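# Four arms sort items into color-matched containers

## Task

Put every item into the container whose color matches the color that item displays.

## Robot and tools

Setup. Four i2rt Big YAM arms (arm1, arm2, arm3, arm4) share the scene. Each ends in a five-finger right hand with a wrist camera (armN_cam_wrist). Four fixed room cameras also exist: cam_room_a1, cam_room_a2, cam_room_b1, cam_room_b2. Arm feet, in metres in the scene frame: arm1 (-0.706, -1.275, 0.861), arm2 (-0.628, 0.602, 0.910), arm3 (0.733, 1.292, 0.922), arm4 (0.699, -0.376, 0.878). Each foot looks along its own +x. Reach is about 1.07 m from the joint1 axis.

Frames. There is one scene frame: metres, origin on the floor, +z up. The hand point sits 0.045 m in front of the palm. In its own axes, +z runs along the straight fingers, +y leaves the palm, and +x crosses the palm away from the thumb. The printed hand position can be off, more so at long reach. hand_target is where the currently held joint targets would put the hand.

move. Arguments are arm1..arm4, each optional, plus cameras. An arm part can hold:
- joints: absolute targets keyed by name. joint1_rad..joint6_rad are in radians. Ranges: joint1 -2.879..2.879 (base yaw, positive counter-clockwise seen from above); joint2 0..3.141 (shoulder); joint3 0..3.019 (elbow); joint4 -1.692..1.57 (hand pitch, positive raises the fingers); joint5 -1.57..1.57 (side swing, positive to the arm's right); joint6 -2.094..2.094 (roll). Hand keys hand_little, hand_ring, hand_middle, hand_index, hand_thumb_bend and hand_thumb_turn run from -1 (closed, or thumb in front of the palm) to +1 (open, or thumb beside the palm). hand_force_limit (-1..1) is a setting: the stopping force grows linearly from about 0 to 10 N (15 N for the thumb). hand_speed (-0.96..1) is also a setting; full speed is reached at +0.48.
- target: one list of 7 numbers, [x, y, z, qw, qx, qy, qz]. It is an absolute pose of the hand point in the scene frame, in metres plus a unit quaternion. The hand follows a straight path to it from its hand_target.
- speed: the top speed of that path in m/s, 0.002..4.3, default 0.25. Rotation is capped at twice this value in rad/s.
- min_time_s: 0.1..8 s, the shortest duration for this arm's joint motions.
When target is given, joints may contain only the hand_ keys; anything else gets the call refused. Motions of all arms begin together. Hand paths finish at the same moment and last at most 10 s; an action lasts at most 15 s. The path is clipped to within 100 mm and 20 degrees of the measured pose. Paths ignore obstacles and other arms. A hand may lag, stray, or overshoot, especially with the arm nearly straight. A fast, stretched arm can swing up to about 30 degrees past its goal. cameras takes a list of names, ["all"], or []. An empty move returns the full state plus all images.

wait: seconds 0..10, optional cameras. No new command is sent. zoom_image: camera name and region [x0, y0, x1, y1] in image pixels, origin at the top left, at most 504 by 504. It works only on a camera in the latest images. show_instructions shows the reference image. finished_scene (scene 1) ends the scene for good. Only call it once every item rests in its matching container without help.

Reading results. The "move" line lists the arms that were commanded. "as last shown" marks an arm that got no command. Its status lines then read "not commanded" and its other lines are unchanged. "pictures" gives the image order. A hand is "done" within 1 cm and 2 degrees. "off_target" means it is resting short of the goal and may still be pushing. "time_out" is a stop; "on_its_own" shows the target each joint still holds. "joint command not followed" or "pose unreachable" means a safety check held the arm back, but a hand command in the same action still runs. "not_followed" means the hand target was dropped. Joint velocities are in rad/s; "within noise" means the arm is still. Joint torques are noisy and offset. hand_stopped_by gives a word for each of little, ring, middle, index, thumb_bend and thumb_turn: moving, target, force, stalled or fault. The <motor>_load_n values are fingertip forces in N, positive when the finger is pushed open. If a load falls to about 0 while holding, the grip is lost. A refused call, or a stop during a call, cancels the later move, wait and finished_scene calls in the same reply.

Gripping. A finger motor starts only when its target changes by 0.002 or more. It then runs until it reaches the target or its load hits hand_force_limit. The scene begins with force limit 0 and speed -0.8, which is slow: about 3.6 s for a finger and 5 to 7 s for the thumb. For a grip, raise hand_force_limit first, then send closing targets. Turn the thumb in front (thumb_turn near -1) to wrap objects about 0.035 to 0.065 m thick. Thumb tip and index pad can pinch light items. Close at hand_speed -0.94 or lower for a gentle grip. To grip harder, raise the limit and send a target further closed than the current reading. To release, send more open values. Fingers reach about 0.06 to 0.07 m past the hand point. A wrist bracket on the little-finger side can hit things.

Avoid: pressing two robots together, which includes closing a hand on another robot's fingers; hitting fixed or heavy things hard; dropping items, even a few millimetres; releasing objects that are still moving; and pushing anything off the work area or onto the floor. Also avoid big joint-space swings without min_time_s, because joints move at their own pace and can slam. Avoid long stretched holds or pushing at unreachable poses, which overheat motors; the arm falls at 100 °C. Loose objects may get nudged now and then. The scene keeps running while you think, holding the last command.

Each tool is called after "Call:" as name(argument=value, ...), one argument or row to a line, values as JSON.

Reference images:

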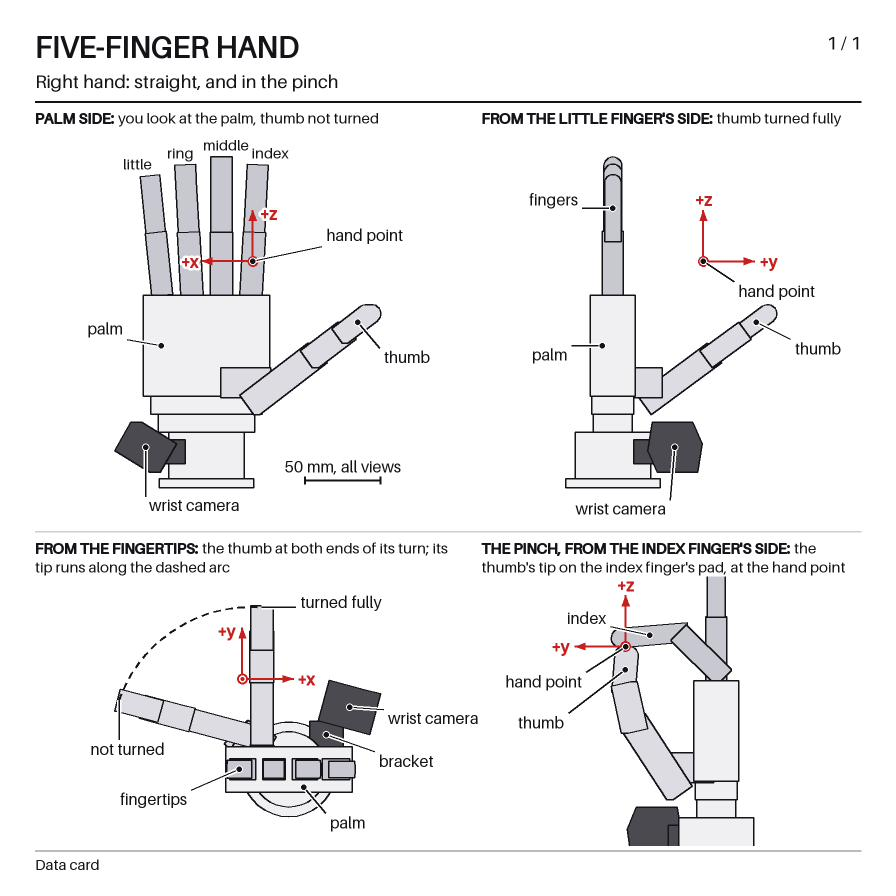

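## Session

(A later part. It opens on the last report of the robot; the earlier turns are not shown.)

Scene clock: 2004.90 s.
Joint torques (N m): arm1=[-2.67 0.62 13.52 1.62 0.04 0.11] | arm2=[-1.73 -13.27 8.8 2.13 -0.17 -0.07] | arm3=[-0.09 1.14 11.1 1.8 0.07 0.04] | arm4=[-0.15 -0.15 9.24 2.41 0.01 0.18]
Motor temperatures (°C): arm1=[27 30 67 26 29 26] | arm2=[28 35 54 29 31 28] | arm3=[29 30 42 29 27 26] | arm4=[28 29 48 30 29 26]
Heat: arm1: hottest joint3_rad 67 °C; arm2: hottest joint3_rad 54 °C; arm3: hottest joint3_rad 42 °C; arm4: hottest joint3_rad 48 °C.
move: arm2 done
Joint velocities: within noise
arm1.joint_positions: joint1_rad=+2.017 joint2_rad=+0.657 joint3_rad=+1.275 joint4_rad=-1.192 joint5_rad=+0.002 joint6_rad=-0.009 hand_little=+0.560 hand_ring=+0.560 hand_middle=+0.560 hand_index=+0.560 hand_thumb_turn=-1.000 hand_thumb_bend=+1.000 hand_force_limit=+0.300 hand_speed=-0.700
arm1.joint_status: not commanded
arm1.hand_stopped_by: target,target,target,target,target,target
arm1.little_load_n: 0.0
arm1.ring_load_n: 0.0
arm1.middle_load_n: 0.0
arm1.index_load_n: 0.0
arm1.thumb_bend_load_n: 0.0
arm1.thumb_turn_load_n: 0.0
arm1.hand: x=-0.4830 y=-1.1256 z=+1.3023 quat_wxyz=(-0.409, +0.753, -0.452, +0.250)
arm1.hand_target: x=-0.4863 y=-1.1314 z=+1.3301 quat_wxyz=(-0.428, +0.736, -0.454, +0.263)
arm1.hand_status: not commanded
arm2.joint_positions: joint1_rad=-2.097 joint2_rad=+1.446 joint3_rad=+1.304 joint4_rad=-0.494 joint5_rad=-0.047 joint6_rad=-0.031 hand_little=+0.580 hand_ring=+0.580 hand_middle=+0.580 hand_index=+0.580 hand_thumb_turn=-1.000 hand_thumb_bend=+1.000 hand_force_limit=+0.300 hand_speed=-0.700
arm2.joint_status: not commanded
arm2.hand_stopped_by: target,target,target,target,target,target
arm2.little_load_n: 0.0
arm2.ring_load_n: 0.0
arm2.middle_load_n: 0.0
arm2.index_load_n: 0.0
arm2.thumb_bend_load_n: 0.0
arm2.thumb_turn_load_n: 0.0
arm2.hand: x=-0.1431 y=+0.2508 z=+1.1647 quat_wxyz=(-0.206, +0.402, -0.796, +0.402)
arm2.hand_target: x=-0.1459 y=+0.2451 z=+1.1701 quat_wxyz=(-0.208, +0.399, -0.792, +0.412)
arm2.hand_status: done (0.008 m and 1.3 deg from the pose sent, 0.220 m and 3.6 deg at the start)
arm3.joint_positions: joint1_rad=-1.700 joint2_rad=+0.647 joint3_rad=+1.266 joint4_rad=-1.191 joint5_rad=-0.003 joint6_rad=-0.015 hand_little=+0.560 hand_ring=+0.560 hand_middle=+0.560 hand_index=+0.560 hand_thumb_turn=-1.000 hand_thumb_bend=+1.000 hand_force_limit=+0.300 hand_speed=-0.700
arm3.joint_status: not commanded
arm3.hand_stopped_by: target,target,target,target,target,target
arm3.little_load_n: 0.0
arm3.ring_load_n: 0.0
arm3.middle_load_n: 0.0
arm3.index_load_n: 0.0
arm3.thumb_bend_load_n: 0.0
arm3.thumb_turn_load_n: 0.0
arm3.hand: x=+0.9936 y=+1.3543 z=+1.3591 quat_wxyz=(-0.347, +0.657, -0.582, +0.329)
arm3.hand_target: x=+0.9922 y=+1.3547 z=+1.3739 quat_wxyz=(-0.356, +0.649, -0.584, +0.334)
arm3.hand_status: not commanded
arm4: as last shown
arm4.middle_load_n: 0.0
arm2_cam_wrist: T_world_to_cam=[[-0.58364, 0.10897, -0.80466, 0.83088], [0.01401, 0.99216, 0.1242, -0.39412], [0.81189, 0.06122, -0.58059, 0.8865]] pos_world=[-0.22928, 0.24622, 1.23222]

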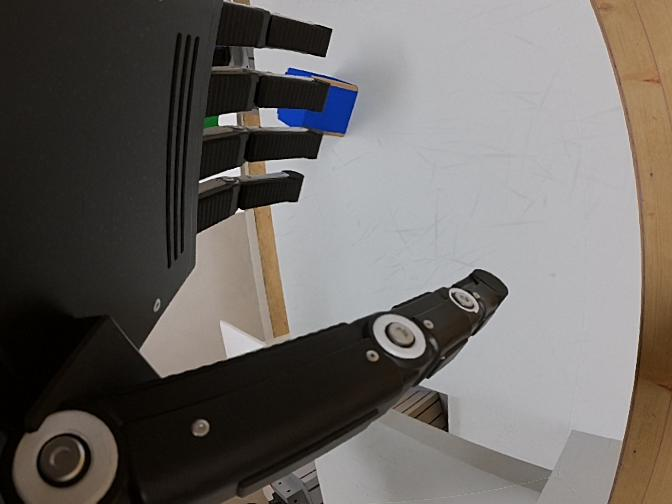

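Call:
move(
  arm2={"target": [-0.306, 0.364, 1.18, 0.2078, -0.3992, 0.7921, -0.4123], "speed": 0.13},
  arm4={"target": [0.373, -0.144, 1.18, 0.4123, -0.7921, -0.3992, 0.2078], "speed": 0.13, "joints": {"hand_speed": -0.6, "hand_thumb_bend": 0.86, "hand_index": 0.60, "hand_middle": 0.60, "hand_ring": 0.60, "hand_little": 0.60}},
  cameras=["arm4_cam_wrist"],
)

Call:
move(
  arm2={"joints": {"joint1_rad": -2.05, "joint2_rad": 0.65, "joint3_rad": 1.3, "joint4_rad": -1.2, "joint5_rad": 0, "joint6_rad": 0}, "min_time_s": 4},
  arm4={"target": [0.210, -0.030, 1.165, 0.4123, -0.7921, -0.3992, 0.2078], "speed": 0.12},
  cameras=["arm4_cam_wrist"],
)

Scene clock: 2025.30 s.
Joint torques (N m): arm1=[-2.55 0.56 13.6 1.57 0.03 0.13] | arm2=[-2.02 -4.01 8.84 1.2 -0.21 -0.09] | arm3=[-0.03 1.2 11.1 1.8 0.07 0.04] | arm4=[-0.38 -3.55 9.94 2.5 -0.12 -0.17]
Motor temperatures (°C): arm1=[27 30 67 26 29 26] | arm2=[28 35 52 29 31 28] | arm3=[29 29 42 29 27 26] | arm4=[28 29 48 30 29 26]
Heat: arm1: hottest joint3_rad 67 °C; arm2: hottest joint3_rad 52 °C; arm3: hottest joint3_rad 42 °C; arm4: hottest joint3_rad 48 °C.
move: arm2 done; arm4 done
Joint velocities: within noise
arm1, arm3: as last shown
arm1.middle_load_n: -0.5
arm1.index_load_n: -0.5
arm2.joint_positions: joint1_rad=-2.140 joint2_rad=+0.890 joint3_rad=+0.909 joint4_rad=-0.622 joint5_rad=-0.082 joint6_rad=-0.052 hand_little=+0.580 hand_ring=+0.580 hand_middle=+0.580 hand_index=+0.580 hand_thumb_turn=-1.000 hand_thumb_bend=+1.000 hand_force_limit=+0.300 hand_speed=-0.700
arm2.joint_status: not commanded
arm2.hand_stopped_by: target,target,target,target,target,target
arm2.little_load_n: 0.0
arm2.ring_load_n: 0.0
arm2.middle_load_n: 0.0
arm2.index_load_n: 0.0
arm2.thumb_bend_load_n: 0.0
arm2.thumb_turn_load_n: -0.5
arm2.hand: x=-0.3016 y=+0.3657 z=+1.1849 quat_wxyz=(-0.213, +0.398, -0.790, +0.416)
arm2.hand_target: x=-0.3059 y=+0.3641 z=+1.1802 quat_wxyz=(-0.208, +0.399, -0.792, +0.412)
arm2.hand_status: done (0.007 m and 0.8 deg from the pose sent, 0.199 m and 1.3 deg at the start)
arm4.joint_positions: joint1_rad=-2.431 joint2_rad=+0.878 joint3_rad=+0.988 joint4_rad=-0.731 joint5_rad=-0.063 joint6_rad=-0.038 hand_little=+0.600 hand_ring=+0.600 hand_middle=+0.600 hand_index=+0.600 hand_thumb_turn=-1.000 hand_thumb_bend=+0.860 hand_force_limit=-0.300 hand_speed=-0.600
arm4.joint_status: all done
arm4.hand_stopped_by: target,target,target,target,target,target
arm4.little_load_n: 0.0
arm4.ring_load_n: 0.0
arm4.middle_load_n: 0.0
arm4.index_load_n: 0.0
arm4.thumb_bend_load_n: 0.0
arm4.thumb_turn_load_n: 0.0
arm4.hand: x=+0.3722 y=-0.1509 z=+1.1774 quat_wxyz=(+0.404, -0.795, -0.402, +0.209)
arm4.hand_target: x=+0.3731 y=-0.1441 z=+1.1799 quat_wxyz=(+0.412, -0.792, -0.399, +0.208)
arm4.hand_status: done (0.007 m and 1.1 deg from the pose sent, 0.196 m and 5.3 deg at the start)
arm4_cam_wrist: T_world_to_cam=[[0.63479, -0.16646, -0.75454, 0.61896], [-0.04796, -0.98312, 0.17655, -0.34195], [-0.77119, -0.07588, -0.63206, 1.13976]] pos_world=[0.46967, -0.14665, 1.24779]

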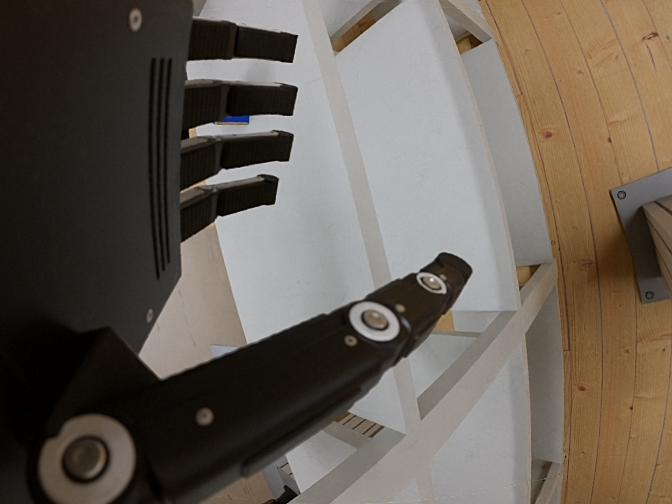

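Scene clock: 2029.67 s.
Joint torques (N m): arm1=[-2.73 0.44 13.59 1.73 0.08 0.1] | arm2=[-0.56 0.15 12.08 1.16 0.02 0.07] | arm3=[-0.03 1.03 11.11 1.78 0.06 0.04] | arm4=[1.49 -8.88 13.23 2.19 0.1 0.12]
Motor temperatures (°C): arm1=[27 30 67 26 29 26] | arm2=[28 35 53 29 31 28] | arm3=[29 29 42 29 27 26] | arm4=[28 29 49 30 29 26]
Heat: arm1: hottest joint3_rad 67 °C; arm2: hottest joint3_rad 53 °C; arm3: hottest joint3_rad 42 °C; arm4: hottest joint3_rad 49 °C.
move: arm2 done; arm4 off_target
Joint velocities: within noise
arm1, arm3: as last shown
arm1.middle_load_n: 0.0
arm1.index_load_n: 0.0
arm2.joint_positions: joint1_rad=-2.060 joint2_rad=+0.652 joint3_rad=+1.253 joint4_rad=-1.193 joint5_rad=-0.002 joint6_rad=-0.009 hand_little=+0.580 hand_ring=+0.580 hand_middle=+0.580 hand_index=+0.580 hand_thumb_turn=-1.000 hand_thumb_bend=+1.000 hand_force_limit=+0.300 hand_speed=-0.700
arm2.joint_status: all done
arm2.hand_stopped_by: target,target,target,target,target,target
arm2.little_load_n: 0.0
arm2.ring_load_n: 0.0
arm2.middle_load_n: 0.0
arm2.index_load_n: 0.0
arm2.thumb_bend_load_n: 0.0
arm2.thumb_turn_load_n: 0.0
arm2.hand: x=-0.3999 y=+0.4645 z=+1.3412 quat_wxyz=(-0.209, +0.395, -0.789, +0.422)
arm2.hand_target: x=-0.4010 y=+0.4689 z=+1.3642 quat_wxyz=(-0.220, +0.391, -0.780, +0.437)
arm2.hand_status: not commanded
arm4.joint_positions: joint1_rad=-2.414 joint2_rad=+1.401 joint3_rad=+1.316 joint4_rad=-0.560 joint5_rad=-0.031 joint6_rad=-0.032 hand_little=+0.600 hand_ring=+0.600 hand_middle=+0.600 hand_index=+0.600 hand_thumb_turn=-1.000 hand_thumb_bend=+0.860 hand_force_limit=-0.300 hand_speed=-0.600
arm4.joint_status: not commanded
arm4.hand_stopped_by: target,target,target,target,target,target
arm4.little_load_n: 0.0
arm4.ring_load_n: 0.0
arm4.middle_load_n: 0.0
arm4.index_load_n: 0.5
arm4.thumb_bend_load_n: 0.0
arm4.thumb_turn_load_n: 0.5
arm4.hand: x=+0.2260 y=-0.0318 z=+1.1468 quat_wxyz=(+0.398, -0.801, -0.402, +0.196)
arm4.hand_target: x=+0.2109 y=-0.0307 z=+1.1651 quat_wxyz=(+0.412, -0.792, -0.399, +0.208)
arm4.hand_status: off_target (0.024 m and 2.4 deg from the pose sent, 0.203 m and 1.1 deg at the start)
arm4_cam_wrist: T_world_to_cam=[[0.65334, -0.17821, -0.73579, 0.68241], [-0.06559, -0.98157, 0.1795, -0.22594], [-0.75421, -0.06902, -0.65299, 1.03697]] pos_world=[0.32143, -0.02859, 1.21979]

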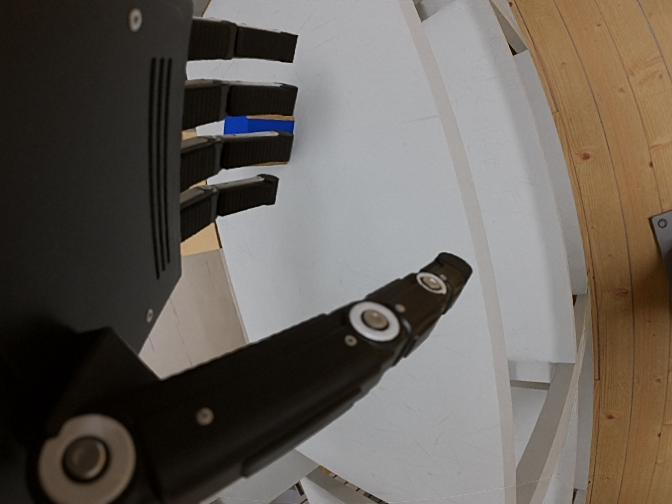

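Call:
move(
  arm4={"target": [0.105, 0.044, 1.165, 0.4193, -0.7884, -0.3974, 0.2113], "speed": 0.1},
  cameras=["arm4_cam_wrist"],
)

Scene clock: 2033.97 s.
Joint torques (N m): arm1=[-2.37 0.97 13.6 1.68 0.01 0.12] | arm2=[-0.38 0.38 12.07 1.25 0.01 0.07] | arm3=[0.03 1.08 11.1 1.8 0.07 0.04] | arm4=[1.9 -13.16 13.42 1.09 0.13 0.16]
Motor temperatures (°C): arm1=[27 30 67 26 29 26] | arm2=[28 35 54 29 31 28] | arm3=[29 29 42 29 27 26] | arm4=[28 29 50 30 29 26]
Heat: arm1: hottest joint3_rad 67 °C; arm2: hottest joint3_rad 54 °C; arm3: hottest joint3_rad 42 °C; arm4: hottest joint3_rad 50 °C.
move: arm4 off_target
Joint velocities: within noise
arm1, arm2, arm3: as last shown
arm3.little_load_n: -0.5
arm4.joint_positions: joint1_rad=-2.401 joint2_rad=+1.724 joint3_rad=+1.697 joint4_rad=-0.572 joint5_rad=-0.020 joint6_rad=-0.025 hand_little=+0.600 hand_ring=+0.600 hand_middle=+0.600 hand_index=+0.600 hand_thumb_turn=-1.000 hand_thumb_bend=+0.860 hand_force_limit=-0.300 hand_speed=-0.600
arm4.joint_status: not commanded
arm4.hand_stopped_by: target,target,target,target,target,target
arm4.little_load_n: 0.0
arm4.ring_load_n: 0.0
arm4.middle_load_n: 0.5
arm4.index_load_n: 0.0
arm4.thumb_bend_load_n: 0.0
arm4.thumb_turn_load_n: 0.0
arm4.hand: x=+0.1186 y=+0.0468 z=+1.1553 quat_wxyz=(+0.416, -0.792, -0.397, +0.205)
arm4.hand_target: x=+0.1055 y=+0.0436 z=+1.1647 quat_wxyz=(+0.419, -0.788, -0.397, +0.211)
arm4.hand_status: off_target (0.017 m and 0.9 deg from the pose sent, 0.144 m and 3.4 deg at the start)
arm4_cam_wrist: T_world_to_cam=[[0.62688, -0.15674, -0.76319, 0.80669], [-0.06012, -0.98637, 0.15319, -0.12742], [-0.77679, -0.05015, -0.62776, 0.93967]] pos_world=[0.21657, 0.04788, 1.22505]

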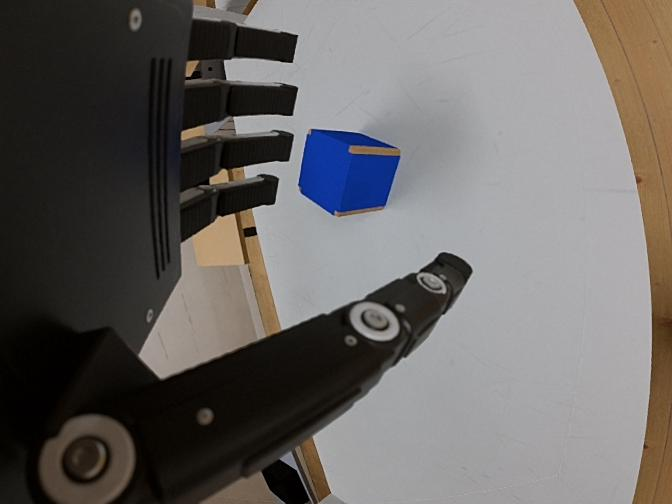

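Call:
zoom_image(
  camera="arm4_cam_wrist",
  region=[280, 110, 420, 230],
)

Scaled by 3.600 from the camera's image (finer frame: 960x720).

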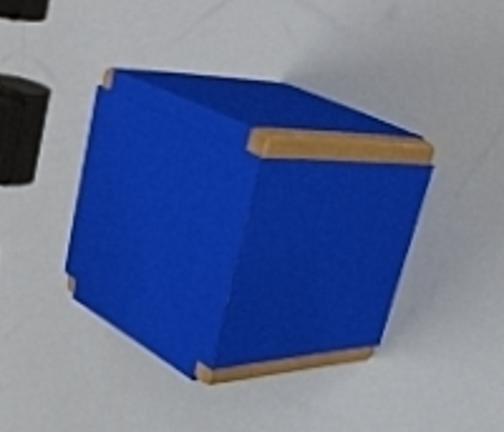

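Call:
move(
  arm4={"target": [0.016, 0.098, 1.165, 0.4165, -0.7831, -0.4077, 0.2168], "speed": 0.1},
  cameras=["arm4_cam_wrist"],
)

Scene clock: 2048.73 s.
Joint torques (N m): arm1=[-2.02 0.44 13.46 1.61 0.03 0.11] | arm2=[-0.38 0.44 12.1 1.21 0.01 0.1] | arm3=[0.09 1.14 11.1 1.78 0.08 0.04] | arm4=[1.73 -15.74 13.09 1.1 -0.03 -0.04]
Motor temperatures (°C): arm1=[27 30 67 26 29 26] | arm2=[28 34 56 29 31 28] | arm3=[29 29 42 29 27 26] | arm4=[28 31 53 30 29 26]
Heat: arm1: hottest joint3_rad 67 °C; arm2: hottest joint3_rad 56 °C; arm3: hottest joint3_rad 42 °C; arm4: hottest joint3_rad 53 °C.
move: arm4 off_target
Joint velocities: within noise
arm1, arm2, arm3: as last shown
arm3.little_load_n: 0.0
arm4.joint_positions: joint1_rad=-2.389 joint2_rad=+2.044 joint3_rad=+2.186 joint4_rad=-0.734 joint5_rad=-0.028 joint6_rad=-0.025 hand_little=+0.600 hand_ring=+0.600 hand_middle=+0.600 hand_index=+0.600 hand_thumb_turn=-1.000 hand_thumb_bend=+0.860 hand_force_limit=-0.300 hand_speed=-0.600
arm4.joint_status: not commanded
arm4.hand_stopped_by: target,target,target,target,target,target
arm4.little_load_n: 0.0
arm4.ring_load_n: 0.0
arm4.middle_load_n: 0.0
arm4.index_load_n: 0.0
arm4.thumb_bend_load_n: 0.0
arm4.thumb_turn_load_n: 0.0
arm4.hand: x=+0.0291 y=+0.1033 z=+1.1627 quat_wxyz=(+0.416, -0.787, -0.403, +0.212)
arm4.hand_target: x=+0.0165 y=+0.0976 z=+1.1647 quat_wxyz=(+0.417, -0.783, -0.408, +0.217)
arm4.hand_status: off_target (0.014 m and 0.9 deg from the pose sent, 0.115 m and 2.1 deg at the start)
arm4_cam_wrist: T_world_to_cam=[[0.62326, -0.14416, -0.76861, 0.88236], [-0.0402, -0.98747, 0.1526, -0.0779], [-0.78098, -0.06421, -0.62125, 0.87155]] pos_world=[0.12759, 0.10624, 1.23152]

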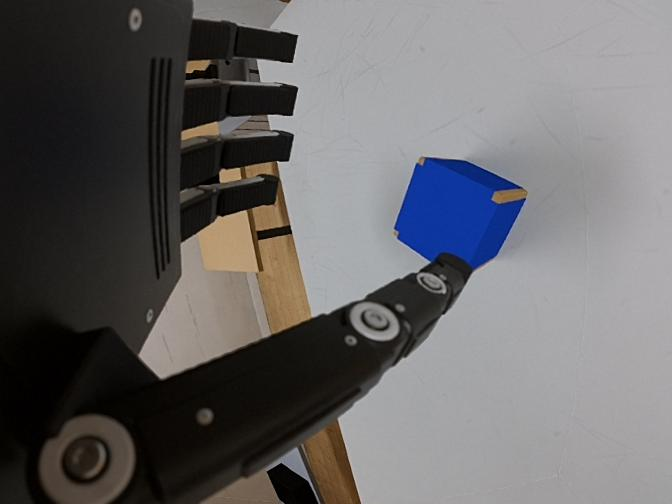

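Call:
zoom_image(
  camera="arm4_cam_wrist",
  region=[380, 140, 540, 280],
)

Scaled by 3.150 from the camera's image (finer frame: 960x720).

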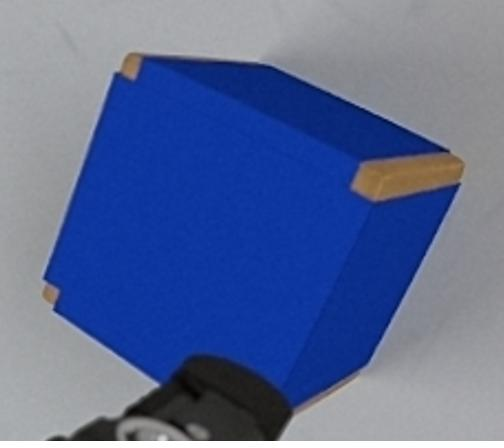

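Call:
move(
  arm4={"target": [0.019, 0.088, 1.12, 0.4138, -0.7847, -0.4085, 0.2153], "speed": 0.06},
  cameras=["arm4_cam_wrist"],
)

Scene clock: 2059.83 s.
Joint torques (N m): arm1=[-2.67 0.5 13.57 1.65 0.02 0.09] | arm2=[-0.26 0.44 12.12 1.18 0.01 0.09] | arm3=[0.03 1.08 11.08 1.77 0.07 0.05] | arm4=[2.37 -18.37 9.91 2.26 0.06 0.1]
Motor temperatures (°C): arm1=[27 30 67 26 29 26] | arm2=[28 34 57 29 31 28] | arm3=[29 29 42 29 27 26] | arm4=[28 32 52 30 29 25]
Heat: arm1: hottest joint3_rad 67 °C; arm2: hottest joint3_rad 57 °C; arm3: hottest joint3_rad 42 °C; arm4: hottest joint3_rad 52 °C.
move: arm4 off_target
Joint velocities: within noise
arm1, arm2, arm3: as last shown
arm3.index_load_n: -0.5
arm4.joint_positions: joint1_rad=-2.380 joint2_rad=+2.037 joint3_rad=+2.055 joint4_rad=-0.631 joint5_rad=-0.024 joint6_rad=-0.025 hand_little=+0.600 hand_ring=+0.600 hand_middle=+0.600 hand_index=+0.600 hand_thumb_turn=-1.000 hand_thumb_bend=+0.860 hand_force_limit=-0.300 hand_speed=-0.600
arm4.joint_status: not commanded
arm4.hand_stopped_by: target,target,target,target,target,target
arm4.little_load_n: 0.0
arm4.ring_load_n: 0.0
arm4.middle_load_n: 0.0
arm4.index_load_n: 0.0
arm4.thumb_bend_load_n: 0.0
arm4.thumb_turn_load_n: 0.0
arm4.hand: x=+0.0277 y=+0.0959 z=+1.1133 quat_wxyz=(+0.408, -0.790, -0.408, +0.208)
arm4.hand_target: x=+0.0191 y=+0.0878 z=+1.1200 quat_wxyz=(+0.414, -0.785, -0.409, +0.215)
arm4.hand_status: off_target (0.014 m and 1.3 deg from the pose sent, 0.047 m and 0.9 deg at the start)
arm4_cam_wrist: T_world_to_cam=[[0.63789, -0.14914, -0.75555, 0.82973], [-0.0371, -0.98588, 0.16328, -0.08982], [-0.76924, -0.07613, -0.63441, 0.85484]] pos_world=[0.12497, 0.10027, 1.18389]

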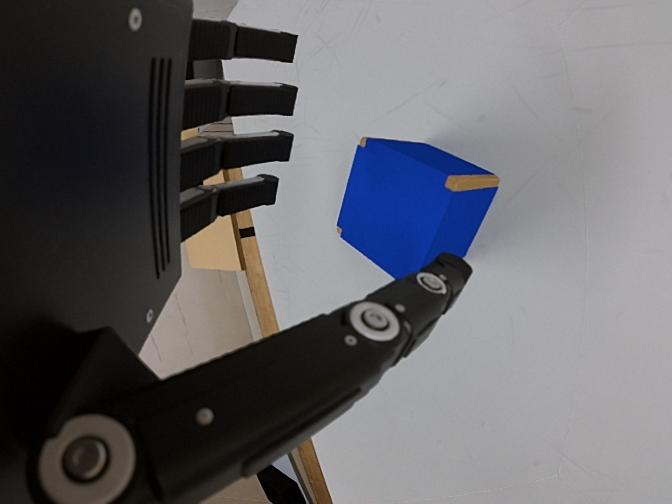

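Call:
zoom_image(
  camera="arm4_cam_wrist",
  region=[320, 120, 520, 295],
)

Scaled by 2.520 from the camera's image (finer frame: 960x720).

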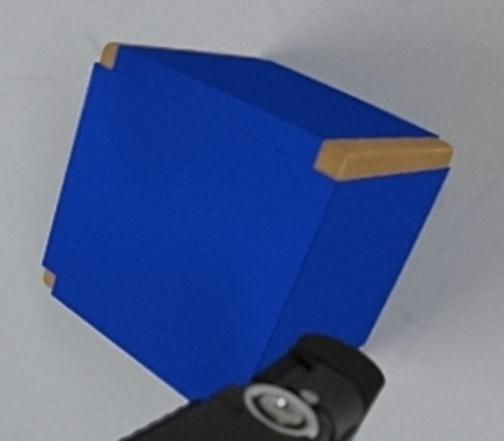

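Call:
move(
  arm4={"target": [0.022, 0.086, 1.085, 0.4126, -0.7859, -0.4091, 0.2141], "speed": 0.05},
  cameras=["arm4_cam_wrist"],
)

Scene clock: 2072.63 s.
Joint torques (N m): arm1=[-2.37 1.03 13.49 1.74 0.01 0.1] | arm2=[-0.15 0.26 12.15 1.13 0 0.07] | arm3=[-0.09 1.14 11.11 1.77 0.07 0.04] | arm4=[1.79 -18.55 9.74 2.28 0.12 0.03]
Motor temperatures (°C): arm1=[27 30 67 26 29 26] | arm2=[28 34 58 29 31 28] | arm3=[29 29 42 29 27 26] | arm4=[28 33 51 30 29 25]
Heat: arm1: hottest joint3_rad 67 °C; arm2: hottest joint3_rad 58 °C; arm3: hottest joint3_rad 42 °C; arm4: hottest joint3_rad 51 °C.
move: arm4 off_target
Joint velocities: within noise
arm1, arm2, arm3: as last shown
arm3.index_load_n: 0.0
arm4.joint_positions: joint1_rad=-2.380 joint2_rad=+2.031 joint3_rad=+1.957 joint4_rad=-0.543 joint5_rad=-0.023 joint6_rad=-0.025 hand_little=+0.600 hand_ring=+0.600 hand_middle=+0.600 hand_index=+0.600 hand_thumb_turn=-1.000 hand_thumb_bend=+0.860 hand_force_limit=-0.300 hand_speed=-0.600
arm4.joint_status: not commanded
arm4.hand_stopped_by: target,target,target,target,target,target
arm4.little_load_n: 0.0
arm4.ring_load_n: 0.0
arm4.middle_load_n: 0.0
arm4.index_load_n: 0.0
arm4.thumb_bend_load_n: 0.0
arm4.thumb_turn_load_n: 0.0
arm4.hand: x=+0.0307 y=+0.0938 z=+1.0789 quat_wxyz=(+0.406, -0.791, -0.408, +0.207)
arm4.hand_target: x=+0.0222 y=+0.0858 z=+1.0850 quat_wxyz=(+0.412, -0.785, -0.409, +0.214)
arm4.hand_status: off_target (0.013 m and 1.2 deg from the pose sent, 0.031 m and 1.0 deg at the start)
arm4_cam_wrist: T_world_to_cam=[[0.64015, -0.15095, -0.75328, 0.79908], [-0.03861, -0.98559, 0.16469, -0.08765], [-0.76728, -0.07634, -0.63675, 0.8376]] pos_world=[0.12777, 0.09817, 1.1497]

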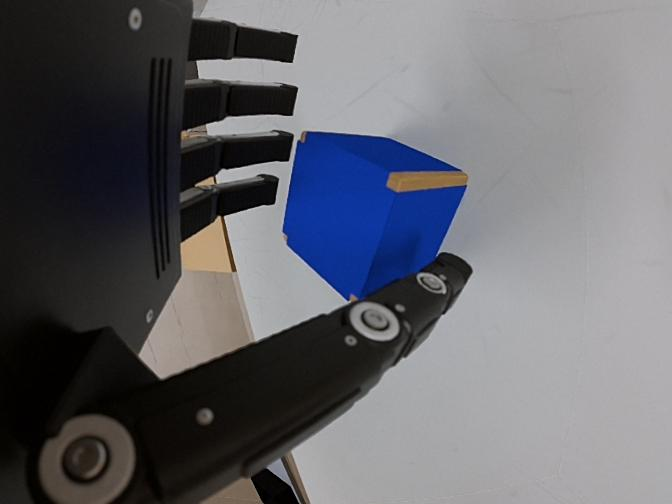

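Call:
move(
  arm4={"target": [0.0215, 0.0845, 1.062, 0.4126, -0.7859, -0.4091, 0.2141], "speed": 0.04},
  cameras=["arm4_cam_wrist"],
)

Scene clock: 2076.50 s.
Joint torques (N m): arm1=[-2.37 0.97 13.45 1.5 0 0.13] | arm2=[-0.26 0.15 12.15 1.16 0.02 0.07] | arm3=[-0.03 1.08 11.12 1.8 0.07 0.04] | arm4=[1.79 -17.49 9.65 2.28 0.08 0.09]
Motor temperatures (°C): arm1=[27 30 67 26 29 26] | arm2=[28 33 58 29 31 28] | arm3=[29 29 42 29 27 26] | arm4=[28 33 50 30 29 25]
Heat: arm1: hottest joint3_rad 67 °C; arm2: hottest joint3_rad 58 °C; arm3: hottest joint3_rad 42 °C; arm4: hottest joint3_rad 50 °C.
move: arm4 off_target
Joint velocities: within noise
arm1, arm2, arm3: as last shown
arm1.middle_load_n: -0.5
arm3.ring_load_n: -0.5
arm4.joint_positions: joint1_rad=-2.379 joint2_rad=+2.030 joint3_rad=+1.907 joint4_rad=-0.486 joint5_rad=-0.021 joint6_rad=-0.025 hand_little=+0.600 hand_ring=+0.600 hand_middle=+0.600 hand_index=+0.600 hand_thumb_turn=-1.000 hand_thumb_bend=+0.860 hand_force_limit=-0.300 hand_speed=-0.600
arm4.joint_status: not commanded
arm4.hand_stopped_by: target,target,target,target,target,target
arm4.little_load_n: 0.0
arm4.ring_load_n: 0.0
arm4.middle_load_n: 0.0
arm4.index_load_n: 0.0
arm4.thumb_bend_load_n: 0.0
arm4.thumb_turn_load_n: 0.0
arm4.hand: x=+0.0307 y=+0.0926 z=+1.0617 quat_wxyz=(+0.410, -0.789, -0.408, +0.208)
arm4.hand_target: x=+0.0216 y=+0.0844 z=+1.0622 quat_wxyz=(+0.412, -0.785, -0.409, +0.214)
arm4.hand_status: off_target (0.012 m and 0.9 deg from the pose sent, 0.021 m and 1.2 deg at the start)
arm4_cam_wrist: T_world_to_cam=[[0.63599, -0.14669, -0.75763, 0.79043], [-0.03736, -0.98647, 0.15963, -0.08057], [-0.7708, -0.07322, -0.63286, 0.82225]] pos_world=[0.12807, 0.09667, 1.13208]

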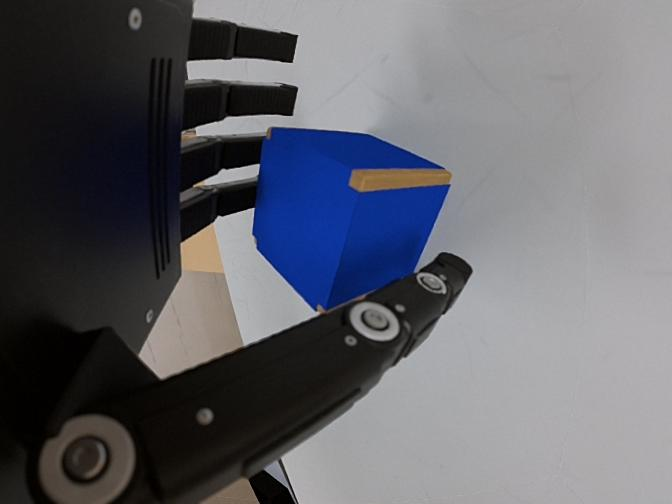

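Call:
zoom_image(
  camera="arm4_cam_wrist",
  region=[220, 100, 480, 340],
)

Scaled by 1.938 from the camera's image (finer frame: 960x720).

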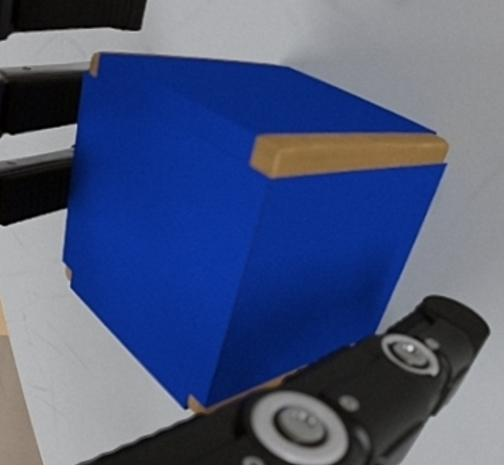

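Call:
move(
  arm4={"target": [0.0175, 0.0872, 1.055, 0.4096, -0.7868, -0.4096, 0.2132], "speed": 0.03},
  cameras=["arm4_cam_wrist"],
)

Scene clock: 2094.70 s.
Joint torques (N m): arm1=[-3.08 0.56 13.52 1.59 0.01 0.13] | arm2=[-0.26 0.38 12.12 1.21 0.01 0.06] | arm3=[-0.09 1.08 11.1 1.81 0.07 0.05] | arm4=[2.43 -17.14 10.97 2.17 0.09 0.08]
Motor temperatures (°C): arm1=[27 30 68 26 29 26] | arm2=[28 33 59 29 31 28] | arm3=[29 29 42 29 27 26] | arm4=[28 34 48 30 29 25]
Heat: arm1: hottest joint3_rad 68 °C; arm2: hottest joint3_rad 59 °C; arm3: hottest joint3_rad 42 °C; arm4: hottest joint3_rad 48 °C.
move: arm4 off_target
Joint velocities: within noise
arm1.joint_positions: joint1_rad=+2.017 joint2_rad=+0.657 joint3_rad=+1.275 joint4_rad=-1.192 joint5_rad=+0.002 joint6_rad=-0.009 hand_little=+0.560 hand_ring=+0.560 hand_middle=+0.560 hand_index=+0.560 hand_thumb_turn=-1.000 hand_thumb_bend=+1.000 hand_force_limit=+0.300 hand_speed=-0.700
arm1.joint_status: not commanded
arm1.hand_stopped_by: target,target,target,target,target,target
arm1.little_load_n: 0.0
arm1.ring_load_n: 0.0
arm1.middle_load_n: 0.0
arm1.index_load_n: 0.0
arm1.thumb_bend_load_n: 0.0
arm1.thumb_turn_load_n: 0.0
arm1.hand: x=-0.4830 y=-1.1256 z=+1.3023 quat_wxyz=(-0.409, +0.753, -0.452, +0.250)
arm1.hand_target: x=-0.4863 y=-1.1314 z=+1.3301 quat_wxyz=(-0.428, +0.736, -0.454, +0.263)
arm1.hand_status: not commanded
arm2: as last shown
arm3.joint_positions: joint1_rad=-1.700 joint2_rad=+0.647 joint3_rad=+1.266 joint4_rad=-1.191 joint5_rad=-0.003 joint6_rad=-0.015 hand_little=+0.560 hand_ring=+0.560 hand_middle=+0.560 hand_index=+0.560 hand_thumb_turn=-1.000 hand_thumb_bend=+1.000 hand_force_limit=+0.300 hand_speed=-0.700
arm3.joint_status: not commanded
arm3.hand_stopped_by: target,target,target,target,target,target
arm3.little_load_n: 0.0
arm3.ring_load_n: 0.0
arm3.middle_load_n: 0.0
arm3.index_load_n: 0.0
arm3.thumb_bend_load_n: 0.0
arm3.thumb_turn_load_n: 0.0
arm3.hand: x=+0.9936 y=+1.3543 z=+1.3591 quat_wxyz=(-0.347, +0.657, -0.582, +0.329)
arm3.hand_target: x=+0.9922 y=+1.3547 z=+1.3739 quat_wxyz=(-0.356, +0.649, -0.584, +0.334)
arm3.hand_status: not commanded
arm4.joint_positions: joint1_rad=-2.379 joint2_rad=+2.030 joint3_rad=+1.907 joint4_rad=-0.486 joint5_rad=-0.021 joint6_rad=-0.025 hand_little=+0.600 hand_ring=+0.600 hand_middle=+0.600 hand_index=+0.600 hand_thumb_turn=-1.000 hand_thumb_bend=+0.860 hand_force_limit=-0.300 hand_speed=-0.600
arm4.joint_status: not commanded
arm4.hand_stopped_by: target,target,target,target,target,target
arm4.little_load_n: 0.0
arm4.ring_load_n: 0.0
arm4.middle_load_n: 0.0
arm4.index_load_n: 0.0
arm4.thumb_bend_load_n: 0.0
arm4.thumb_turn_load_n: 0.0
arm4.hand: x=+0.0307 y=+0.0926 z=+1.0617 quat_wxyz=(+0.410, -0.789, -0.408, +0.208)
arm4.hand_target: x=+0.0179 y=+0.0868 z=+1.0552 quat_wxyz=(+0.410, -0.787, -0.410, +0.213)
arm4.hand_status: off_target (0.016 m and 0.7 deg from the pose sent, 0.016 m and 0.7 deg at the start)
arm4_cam_wrist: T_world_to_cam=[[0.63599, -0.14669, -0.75763, 0.79043], [-0.03736, -0.98647, 0.15963, -0.08057], [-0.7708, -0.07322, -0.63286, 0.82225]] pos_world=[0.12807, 0.09667, 1.13208]

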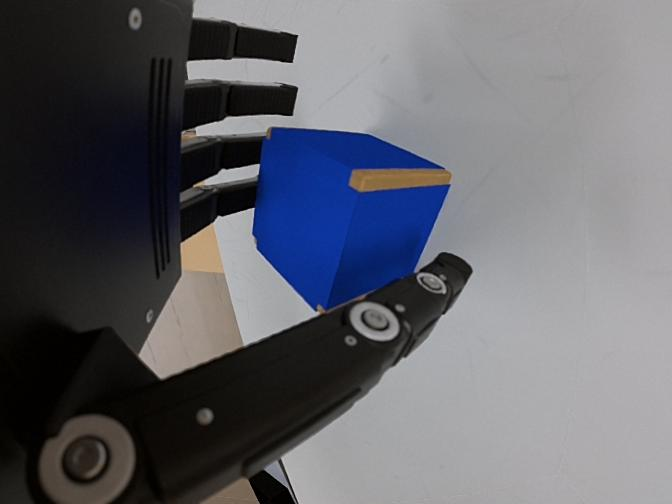

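Call:
move(
  arm4={"target": [0.0135, 0.0890, 1.050, 0.4096, -0.7868, -0.4096, 0.2132], "speed": 0.03},
  cameras=["arm4_cam_wrist"],
)

Scene clock: 2098.30 s.
Joint torques (N m): arm1=[-2.78 0.97 13.56 1.73 0.01 0.07] | arm2=[-0.38 0.21 12.12 1.2 0.01 0.06] | arm3=[0.03 1.03 11.08 1.76 0.07 0.04] | arm4=[1.67 -16.67 11.77 2.54 0.16 0.11]
Motor temperatures (°C): arm1=[27 30 68 26 29 26] | arm2=[28 33 59 29 31 28] | arm3=[29 29 42 29 27 26] | arm4=[28 34 48 30 29 25]
Heat: arm1: hottest joint3_rad 68 °C; arm2: hottest joint3_rad 59 °C; arm3: hottest joint3_rad 42 °C; arm4: hottest joint3_rad 48 °C.
move: arm4 off_target
Joint velocities: within noise
arm1, arm2, arm3: as last shown
arm2.ring_load_n: -0.5
arm2.middle_load_n: 0.5
arm3.ring_load_n: -0.5
arm4.joint_positions: joint1_rad=-2.377 joint2_rad=+2.041 joint3_rad=+1.907 joint4_rad=-0.484 joint5_rad=-0.021 joint6_rad=-0.025 hand_little=+0.600 hand_ring=+0.600 hand_middle=+0.600 hand_index=+0.600 hand_thumb_turn=-1.000 hand_thumb_bend=+0.860 hand_force_limit=-0.300 hand_speed=-0.600
arm4.joint_status: not commanded
arm4.hand_stopped_by: target,target,target,target,target,target
arm4.little_load_n: 0.0
arm4.ring_load_n: 0.0
arm4.middle_load_n: 0.0
arm4.index_load_n: 0.0
arm4.thumb_bend_load_n: 0.0
arm4.thumb_turn_load_n: 0.0
arm4.hand: x=+0.0294 y=+0.0925 z=+1.0536 quat_wxyz=(+0.406, -0.791, -0.409, +0.207)
arm4.hand_target: x=+0.0141 y=+0.0887 z=+1.0501 quat_wxyz=(+0.410, -0.787, -0.410, +0.213)
arm4.hand_status: off_target (0.017 m and 1.0 deg from the pose sent, 0.021 m and 0.7 deg at the start)
arm4_cam_wrist: T_world_to_cam=[[0.64123, -0.14989, -0.75256, 0.77998], [-0.03762, -0.9857, 0.16427, -0.08442], [-0.76642, -0.07703, -0.6377, 0.82147]] pos_world=[0.12627, 0.09698, 1.12471]

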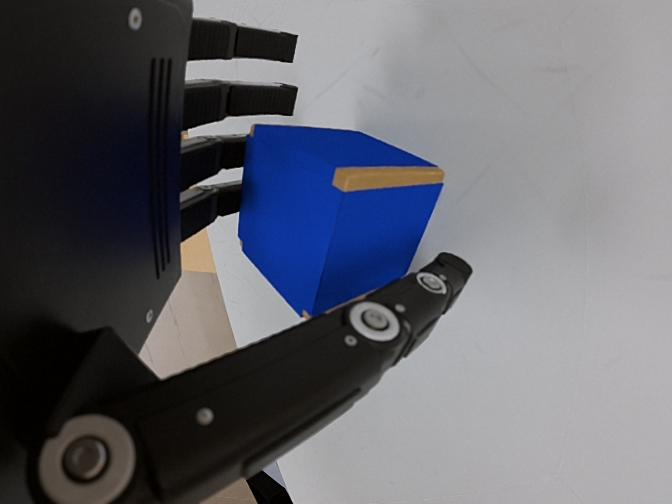

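Call:
move(
  arm4={"target": [0.0185, 0.0870, 1.070, 0.4096, -0.7868, -0.4096, 0.2132], "speed": 0.03},
  cameras=["arm4_cam_wrist"],
)

Scene clock: 2121.10 s.
Joint torques (N m): arm1=[-2.32 0.73 13.37 1.44 0.02 0.09] | arm2=[-0.32 0.38 12.08 1.17 0.03 0.08] | arm3=[0.03 1.08 11.08 1.77 0.07 0.04] | arm4=[2.49 -18.61 13.08 1.25 -0.02 0.15]
Motor temperatures (°C): arm1=[27 30 68 26 29 26] | arm2=[28 33 59 29 31 28] | arm3=[29 29 42 29 27 26] | arm4=[28 34 48 30 29 25]
Heat: arm1: hottest joint3_rad 68 °C; arm2: hottest joint3_rad 59 °C; arm3: hottest joint3_rad 42 °C; arm4: hottest joint3_rad 48 °C.
move: arm4 off_target
Joint velocities: within noise
arm1, arm3: as last shown
arm2.joint_positions: joint1_rad=-2.060 joint2_rad=+0.652 joint3_rad=+1.253 joint4_rad=-1.193 joint5_rad=-0.002 joint6_rad=-0.009 hand_little=+0.580 hand_ring=+0.580 hand_middle=+0.580 hand_index=+0.580 hand_thumb_turn=-1.000 hand_thumb_bend=+1.000 hand_force_limit=+0.300 hand_speed=-0.700
arm2.joint_status: not commanded
arm2.hand_stopped_by: target,target,target,target,target,target
arm2.little_load_n: 0.0
arm2.ring_load_n: 0.0
arm2.middle_load_n: 0.0
arm2.index_load_n: 0.0
arm2.thumb_bend_load_n: 0.0
arm2.thumb_turn_load_n: 0.0
arm2.hand: x=-0.3999 y=+0.4645 z=+1.3412 quat_wxyz=(-0.209, +0.395, -0.789, +0.422)
arm2.hand_target: x=-0.4010 y=+0.4689 z=+1.3642 quat_wxyz=(-0.220, +0.391, -0.780, +0.437)
arm2.hand_status: not commanded
arm3.ring_load_n: 0.0
arm4.joint_positions: joint1_rad=-2.377 joint2_rad=+2.041 joint3_rad=+1.907 joint4_rad=-0.495 joint5_rad=-0.021 joint6_rad=-0.025 hand_little=+0.600 hand_ring=+0.600 hand_middle=+0.600 hand_index=+0.600 hand_thumb_turn=-1.000 hand_thumb_bend=+0.860 hand_force_limit=-0.300 hand_speed=-0.600
arm4.joint_status: not commanded
arm4.hand_stopped_by: target,target,target,target,target,target
arm4.little_load_n: 0.0
arm4.ring_load_n: 0.0
arm4.middle_load_n: 0.0
arm4.index_load_n: 0.0
arm4.thumb_bend_load_n: 0.0
arm4.thumb_turn_load_n: 0.0
arm4.hand: x=+0.0312 y=+0.0911 z=+1.0516 quat_wxyz=(+0.402, -0.793, -0.410, +0.204)
arm4.hand_target: x=+0.0192 y=+0.0867 z=+1.0701 quat_wxyz=(+0.410, -0.787, -0.409, +0.213)
arm4.hand_status: off_target (0.023 m and 1.5 deg from the pose sent, 0.020 m and 1.0 deg at the start)
arm4_cam_wrist: T_world_to_cam=[[0.64808, -0.15507, -0.74562, 0.76987], [-0.03915, -0.98454, 0.17073, -0.09231], [-0.76056, -0.08145, -0.64414, 0.82848]] pos_world=[0.12756, 0.09598, 1.12344]

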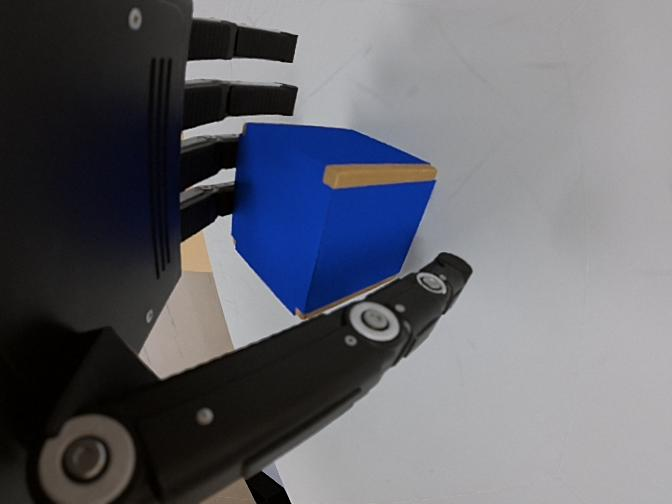

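Call:
move(
  arm4={"target": [0.0130, 0.0900, 1.105, 0.4138, -0.7847, -0.4085, 0.2153], "speed": 0.05},
)

Call:
move(
  arm4={"target": [0.0180, 0.0865, 1.066, 0.4138, -0.7847, -0.4085, 0.2153], "speed": 0.04},
  cameras=["arm4_cam_wrist"],
)

Scene clock: 2125.30 s.
Joint torques (N m): arm1=[-2.32 0.32 13.56 1.72 -0.01 0.09] | arm2=[-0.26 0.56 12.11 1.2 0.01 0.07] | arm3=[0.09 1.14 11.11 1.77 0.07 0.04] | arm4=[2.08 -17.32 12.92 1.44 0.09 0.13]
Motor temperatures (°C): arm1=[27 30 68 26 29 26] | arm2=[28 33 59 29 31 28] | arm3=[29 29 42 29 27 26] | arm4=[28 34 49 30 29 25]
Heat: arm1: hottest joint3_rad 68 °C; arm2: hottest joint3_rad 59 °C; arm3: hottest joint3_rad 42 °C; arm4: hottest joint3_rad 49 °C.
move: arm4 off_target
Joint velocities: within noise
arm1, arm2, arm3: as last shown
arm3.little_load_n: -0.5
arm4.joint_positions: joint1_rad=-2.377 joint2_rad=+2.041 joint3_rad=+2.006 joint4_rad=-0.576 joint5_rad=-0.021 joint6_rad=-0.025 hand_little=+0.600 hand_ring=+0.600 hand_middle=+0.600 hand_index=+0.600 hand_thumb_turn=-1.000 hand_thumb_bend=+0.860 hand_force_limit=-0.300 hand_speed=-0.600
arm4.joint_status: not commanded
arm4.hand_stopped_by: target,target,target,target,target,target
arm4.little_load_n: 0.0
arm4.ring_load_n: 0.0
arm4.middle_load_n: 0.0
arm4.index_load_n: 0.0
arm4.thumb_bend_load_n: 0.0
arm4.thumb_turn_load_n: 0.0
arm4.hand: x=+0.0255 y=+0.0955 z=+1.0928 quat_wxyz=(+0.409, -0.789, -0.408, +0.208)
arm4.hand_target: x=+0.0136 y=+0.0897 z=+1.1049 quat_wxyz=(+0.414, -0.785, -0.408, +0.215)
arm4.hand_status: off_target (0.018 m and 1.1 deg from the pose sent, 0.056 m and 2.1 deg at the start)
pictures: none

Scene clock: 2126.80 s.
Joint torques (N m): arm1=[-2.61 0.5 13.57 1.58 0.04 0.11] | arm2=[-0.21 0.26 12.15 1.22 0.01 0.07] | arm3=[-0.03 1.03 11.08 1.76 0.07 0.04] | arm4=[1.14 -17.32 9.39 2.32 0.02 0.14]
Motor temperatures (°C): arm1=[27 30 68 26 29 26] | arm2=[28 33 59 29 31 28] | arm3=[29 29 42 29 27 26] | arm4=[28 35 49 30 29 25]
Heat: arm1: hottest joint3_rad 68 °C; arm2: hottest joint3_rad 59 °C; arm3: hottest joint3_rad 42 °C; arm4: hottest joint3_rad 49 °C.
move: arm4 off_target
Joint velocities: within noise
arm1, arm2, arm3: as last shown
arm2.index_load_n: -0.5
arm3.little_load_n: 0.0
arm4.joint_positions: joint1_rad=-2.377 joint2_rad=+2.041 joint3_rad=+1.928 joint4_rad=-0.495 joint5_rad=-0.021 joint6_rad=-0.025 hand_little=+0.600 hand_ring=+0.600 hand_middle=+0.600 hand_index=+0.600 hand_thumb_turn=-1.000 hand_thumb_bend=+0.860 hand_force_limit=-0.300 hand_speed=-0.600
arm4.joint_status: not commanded
arm4.hand_stopped_by: target,target,target,target,target,target
arm4.little_load_n: 0.0
arm4.ring_load_n: 0.0
arm4.middle_load_n: 0.0
arm4.index_load_n: 0.0
arm4.thumb_bend_load_n: 0.0
arm4.thumb_turn_load_n: 0.0
arm4.hand: x=+0.0270 y=+0.0943 z=+1.0633 quat_wxyz=(+0.410, -0.789, -0.408, +0.208)
arm4.hand_target: x=+0.0183 y=+0.0865 z=+1.0659 quat_wxyz=(+0.414, -0.785, -0.409, +0.215)
arm4.hand_status: off_target (0.012 m and 1.0 deg from the pose sent, 0.029 m and 1.1 deg at the start)
arm4_cam_wrist: T_world_to_cam=[[0.63573, -0.14569, -0.75804, 0.7945], [-0.0365, -0.9866, 0.15901, -0.07865], [-0.77105, -0.07342, -0.63253, 0.82022]] pos_world=[0.12447, 0.09837, 1.13358]

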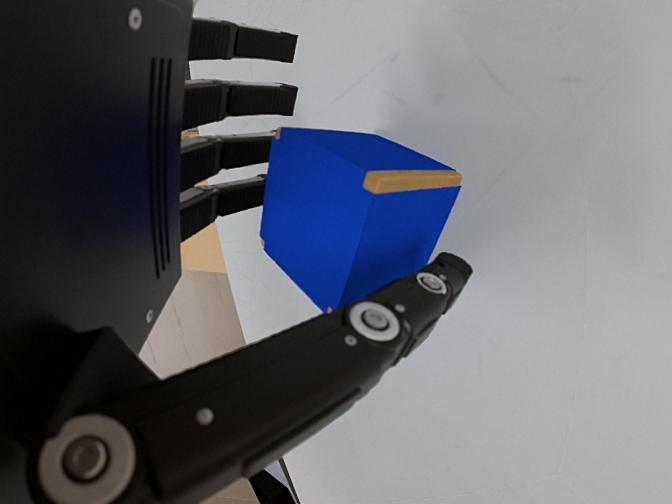

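Call:
move(
  arm4={"target": [0.0180, 0.0865, 1.059, 0.4138, -0.7847, -0.4085, 0.2153], "speed": 0.03},
  cameras=["arm4_cam_wrist"],
)

Scene clock: 2129.47 s.
Joint torques (N m): arm1=[-2.26 0.09 13.57 1.72 0.02 0.11] | arm2=[-0.38 0.44 12.14 1.17 0.01 0.08] | arm3=[0.03 1.03 11.08 1.77 0.07 0.05] | arm4=[1.67 -18.78 9.51 2.36 0.08 0.13]
Motor temperatures (°C): arm1=[27 30 68 26 29 26] | arm2=[28 33 59 29 31 28] | arm3=[29 29 42 29 27 26] | arm4=[28 35 49 30 29 25]
Heat: arm1: hottest joint3_rad 68 °C; arm2: hottest joint3_rad 59 °C; arm3: hottest joint3_rad 42 °C; arm4: hottest joint3_rad 49 °C.
move: arm4 off_target
Joint velocities: within noise
arm1, arm2, arm3: as last shown
arm2.ring_load_n: -0.5
arm2.index_load_n: 0.0
arm3.little_load_n: -0.5
arm4.joint_positions: joint1_rad=-2.377 joint2_rad=+2.041 joint3_rad=+1.915 joint4_rad=-0.479 joint5_rad=-0.021 joint6_rad=-0.025 hand_little=+0.600 hand_ring=+0.600 hand_middle=+0.600 hand_index=+0.600 hand_thumb_turn=-1.000 hand_thumb_bend=+0.860 hand_force_limit=-0.300 hand_speed=-0.600
arm4.joint_status: not commanded
arm4.hand_stopped_by: target,target,target,target,target,target
arm4.little_load_n: 0.0
arm4.ring_load_n: 0.0
arm4.middle_load_n: 0.0
arm4.index_load_n: 0.0
arm4.thumb_bend_load_n: 0.0
arm4.thumb_turn_load_n: 0.0
arm4.hand: x=+0.0268 y=+0.0944 z=+1.0593 quat_wxyz=(+0.412, -0.788, -0.408, +0.209)
arm4.hand_target: x=+0.0183 y=+0.0865 z=+1.0589 quat_wxyz=(+0.414, -0.785, -0.409, +0.215)
arm4.hand_status: off_target (0.012 m and 0.8 deg from the pose sent, 0.013 m and 1.0 deg at the start)
arm4_cam_wrist: T_world_to_cam=[[0.63319, -0.14375, -0.76053, 0.79409], [-0.03597, -0.98701, 0.15661, -0.07539], [-0.77316, -0.07181, -0.63013, 0.81496]] pos_world=[0.12458, 0.09827, 1.12927]

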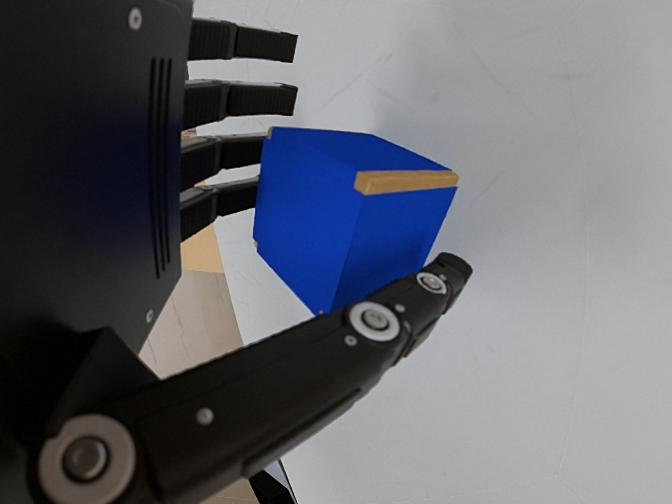

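Call:
move(
  arm4={"joints": {"hand_force_limit": -0.4, "hand_speed": -0.88, "hand_thumb_bend": 0.60}},
  cameras=["arm4_cam_wrist"],
)

Call:
move(
  arm4={"joints": {"hand_force_limit": -0.3, "hand_speed": -0.9, "hand_index": -0.2, "hand_middle": -0.2, "hand_ring": 0.2, "hand_little": 0.2}},
  cameras=["arm4_cam_wrist"],
)

Scene clock: 2135.40 s.
Joint torques (N m): arm1=[-2.84 0.38 13.45 1.68 0.02 0.11] | arm2=[-0.32 0.5 12.08 1.31 0.02 0.08] | arm3=[-0.03 1.03 11.11 1.76 0.07 0.04] | arm4=[2.2 -16.97 9.36 2.41 0.04 0.14]
Motor temperatures (°C): arm1=[27 30 68 26 29 26] | arm2=[28 32 60 29 31 28] | arm3=[29 29 42 29 27 26] | arm4=[28 35 50 30 29 25]
Heat: arm1: hottest joint3_rad 68 °C; arm2: hottest joint3_rad 60 °C; arm3: hottest joint3_rad 42 °C; arm4: hottest joint3_rad 50 °C.
move: arm4 done
Joint velocities: within noise
arm1, arm2, arm3: as last shown
arm2.ring_load_n: 0.0
arm3.little_load_n: 0.0
arm3.thumb_bend_load_n: 0.5
arm4.joint_positions: joint1_rad=-2.377 joint2_rad=+2.041 joint3_rad=+1.915 joint4_rad=-0.479 joint5_rad=-0.021 joint6_rad=-0.025 hand_little=+0.600 hand_ring=+0.600 hand_middle=+0.600 hand_index=+0.600 hand_thumb_turn=-1.000 hand_thumb_bend=+0.600 hand_force_limit=-0.400 hand_speed=-0.880
arm4.joint_status: all done
arm4.hand_stopped_by: target,target,target,target,target,target
arm4.little_load_n: 0.0
arm4.ring_load_n: 0.0
arm4.middle_load_n: 0.0
arm4.index_load_n: 0.0
arm4.thumb_bend_load_n: 0.0
arm4.thumb_turn_load_n: 0.0
arm4.hand: x=+0.0268 y=+0.0944 z=+1.0593 quat_wxyz=(+0.412, -0.788, -0.408, +0.209)
arm4.hand_target: x=+0.0183 y=+0.0865 z=+1.0589 quat_wxyz=(+0.414, -0.785, -0.409, +0.215)
arm4.hand_status: not commanded
arm4_cam_wrist: T_world_to_cam=[[0.63319, -0.14375, -0.76053, 0.79409], [-0.03597, -0.98701, 0.15661, -0.07539], [-0.77316, -0.07181, -0.63013, 0.81496]] pos_world=[0.12458, 0.09827, 1.12927]

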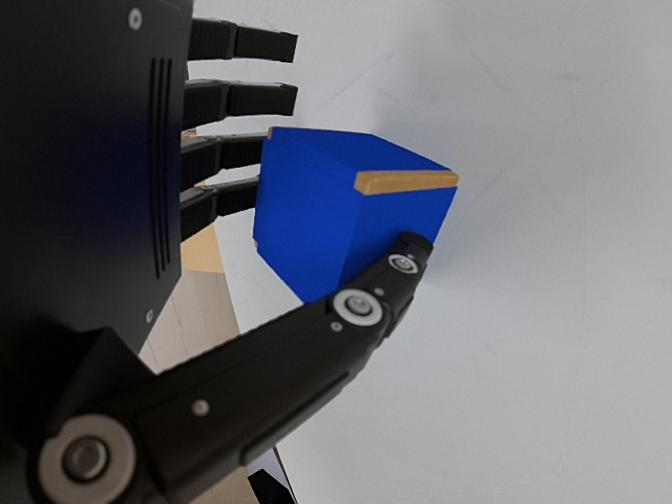

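Scene clock: 2138.43 s.
Joint torques (N m): arm1=[-2.32 0.32 13.53 1.44 0.03 0.07] | arm2=[-0.21 0.21 12.14 1.22 0.01 0.06] | arm3=[0.03 1.08 11.08 1.78 0.07 0.04] | arm4=[1.38 -17.49 9.29 2.35 0.14 0.07]
Motor temperatures (°C): arm1=[27 30 68 26 29 26] | arm2=[28 32 60 29 31 28] | arm3=[29 29 42 29 27 26] | arm4=[28 35 50 30 29 25]
Heat: arm1: hottest joint3_rad 68 °C; arm2: hottest joint3_rad 60 °C; arm3: hottest joint3_rad 42 °C; arm4: hottest joint3_rad 50 °C.
move: arm4 off_target
Joint velocities: within noise
arm1, arm2, arm3: as last shown
arm1.thumb_bend_load_n: -0.5
arm3.thumb_bend_load_n: 0.0
arm4.joint_positions: joint1_rad=-2.377 joint2_rad=+2.041 joint3_rad=+1.915 joint4_rad=-0.475 joint5_rad=-0.021 joint6_rad=-0.025 hand_little=+0.200 hand_ring=+0.200 hand_middle=+0.267 hand_index=+0.258 hand_thumb_turn=-1.000 hand_thumb_bend=+0.602 hand_force_limit=-0.300 hand_speed=-0.900
arm4.joint_status: hand_middle off_target (ended at +0.267, target -0.200); hand_index off_target (ended at +0.258, target -0.200); the others done
arm4.hand_stopped_by: target,target,force,force,target,target
arm4.little_load_n: 0.0
arm4.ring_load_n: 0.5
arm4.middle_load_n: 3.0
arm4.index_load_n: 4.5
arm4.thumb_bend_load_n: 6.5
arm4.thumb_turn_load_n: 0.0
arm4.hand: x=+0.0262 y=+0.0949 z=+1.0600 quat_wxyz=(+0.413, -0.787, -0.407, +0.210)
arm4.hand_target: x=+0.0182 y=+0.0865 z=+1.0590 quat_wxyz=(+0.414, -0.785, -0.408, +0.215)
arm4.hand_status: not commanded
arm4_cam_wrist: T_world_to_cam=[[0.6307, -0.14233, -0.76286, 0.79754], [-0.03564, -0.98731, 0.15474, -0.07307], [-0.77521, -0.07041, -0.62777, 0.81229]] pos_world=[0.12408, 0.09856, 1.12966]

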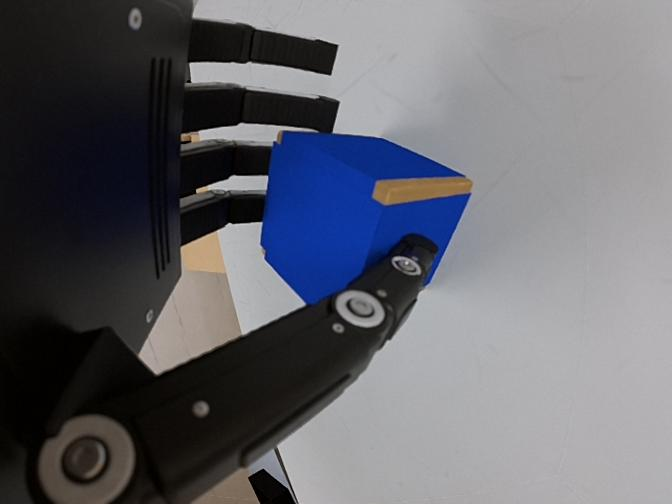

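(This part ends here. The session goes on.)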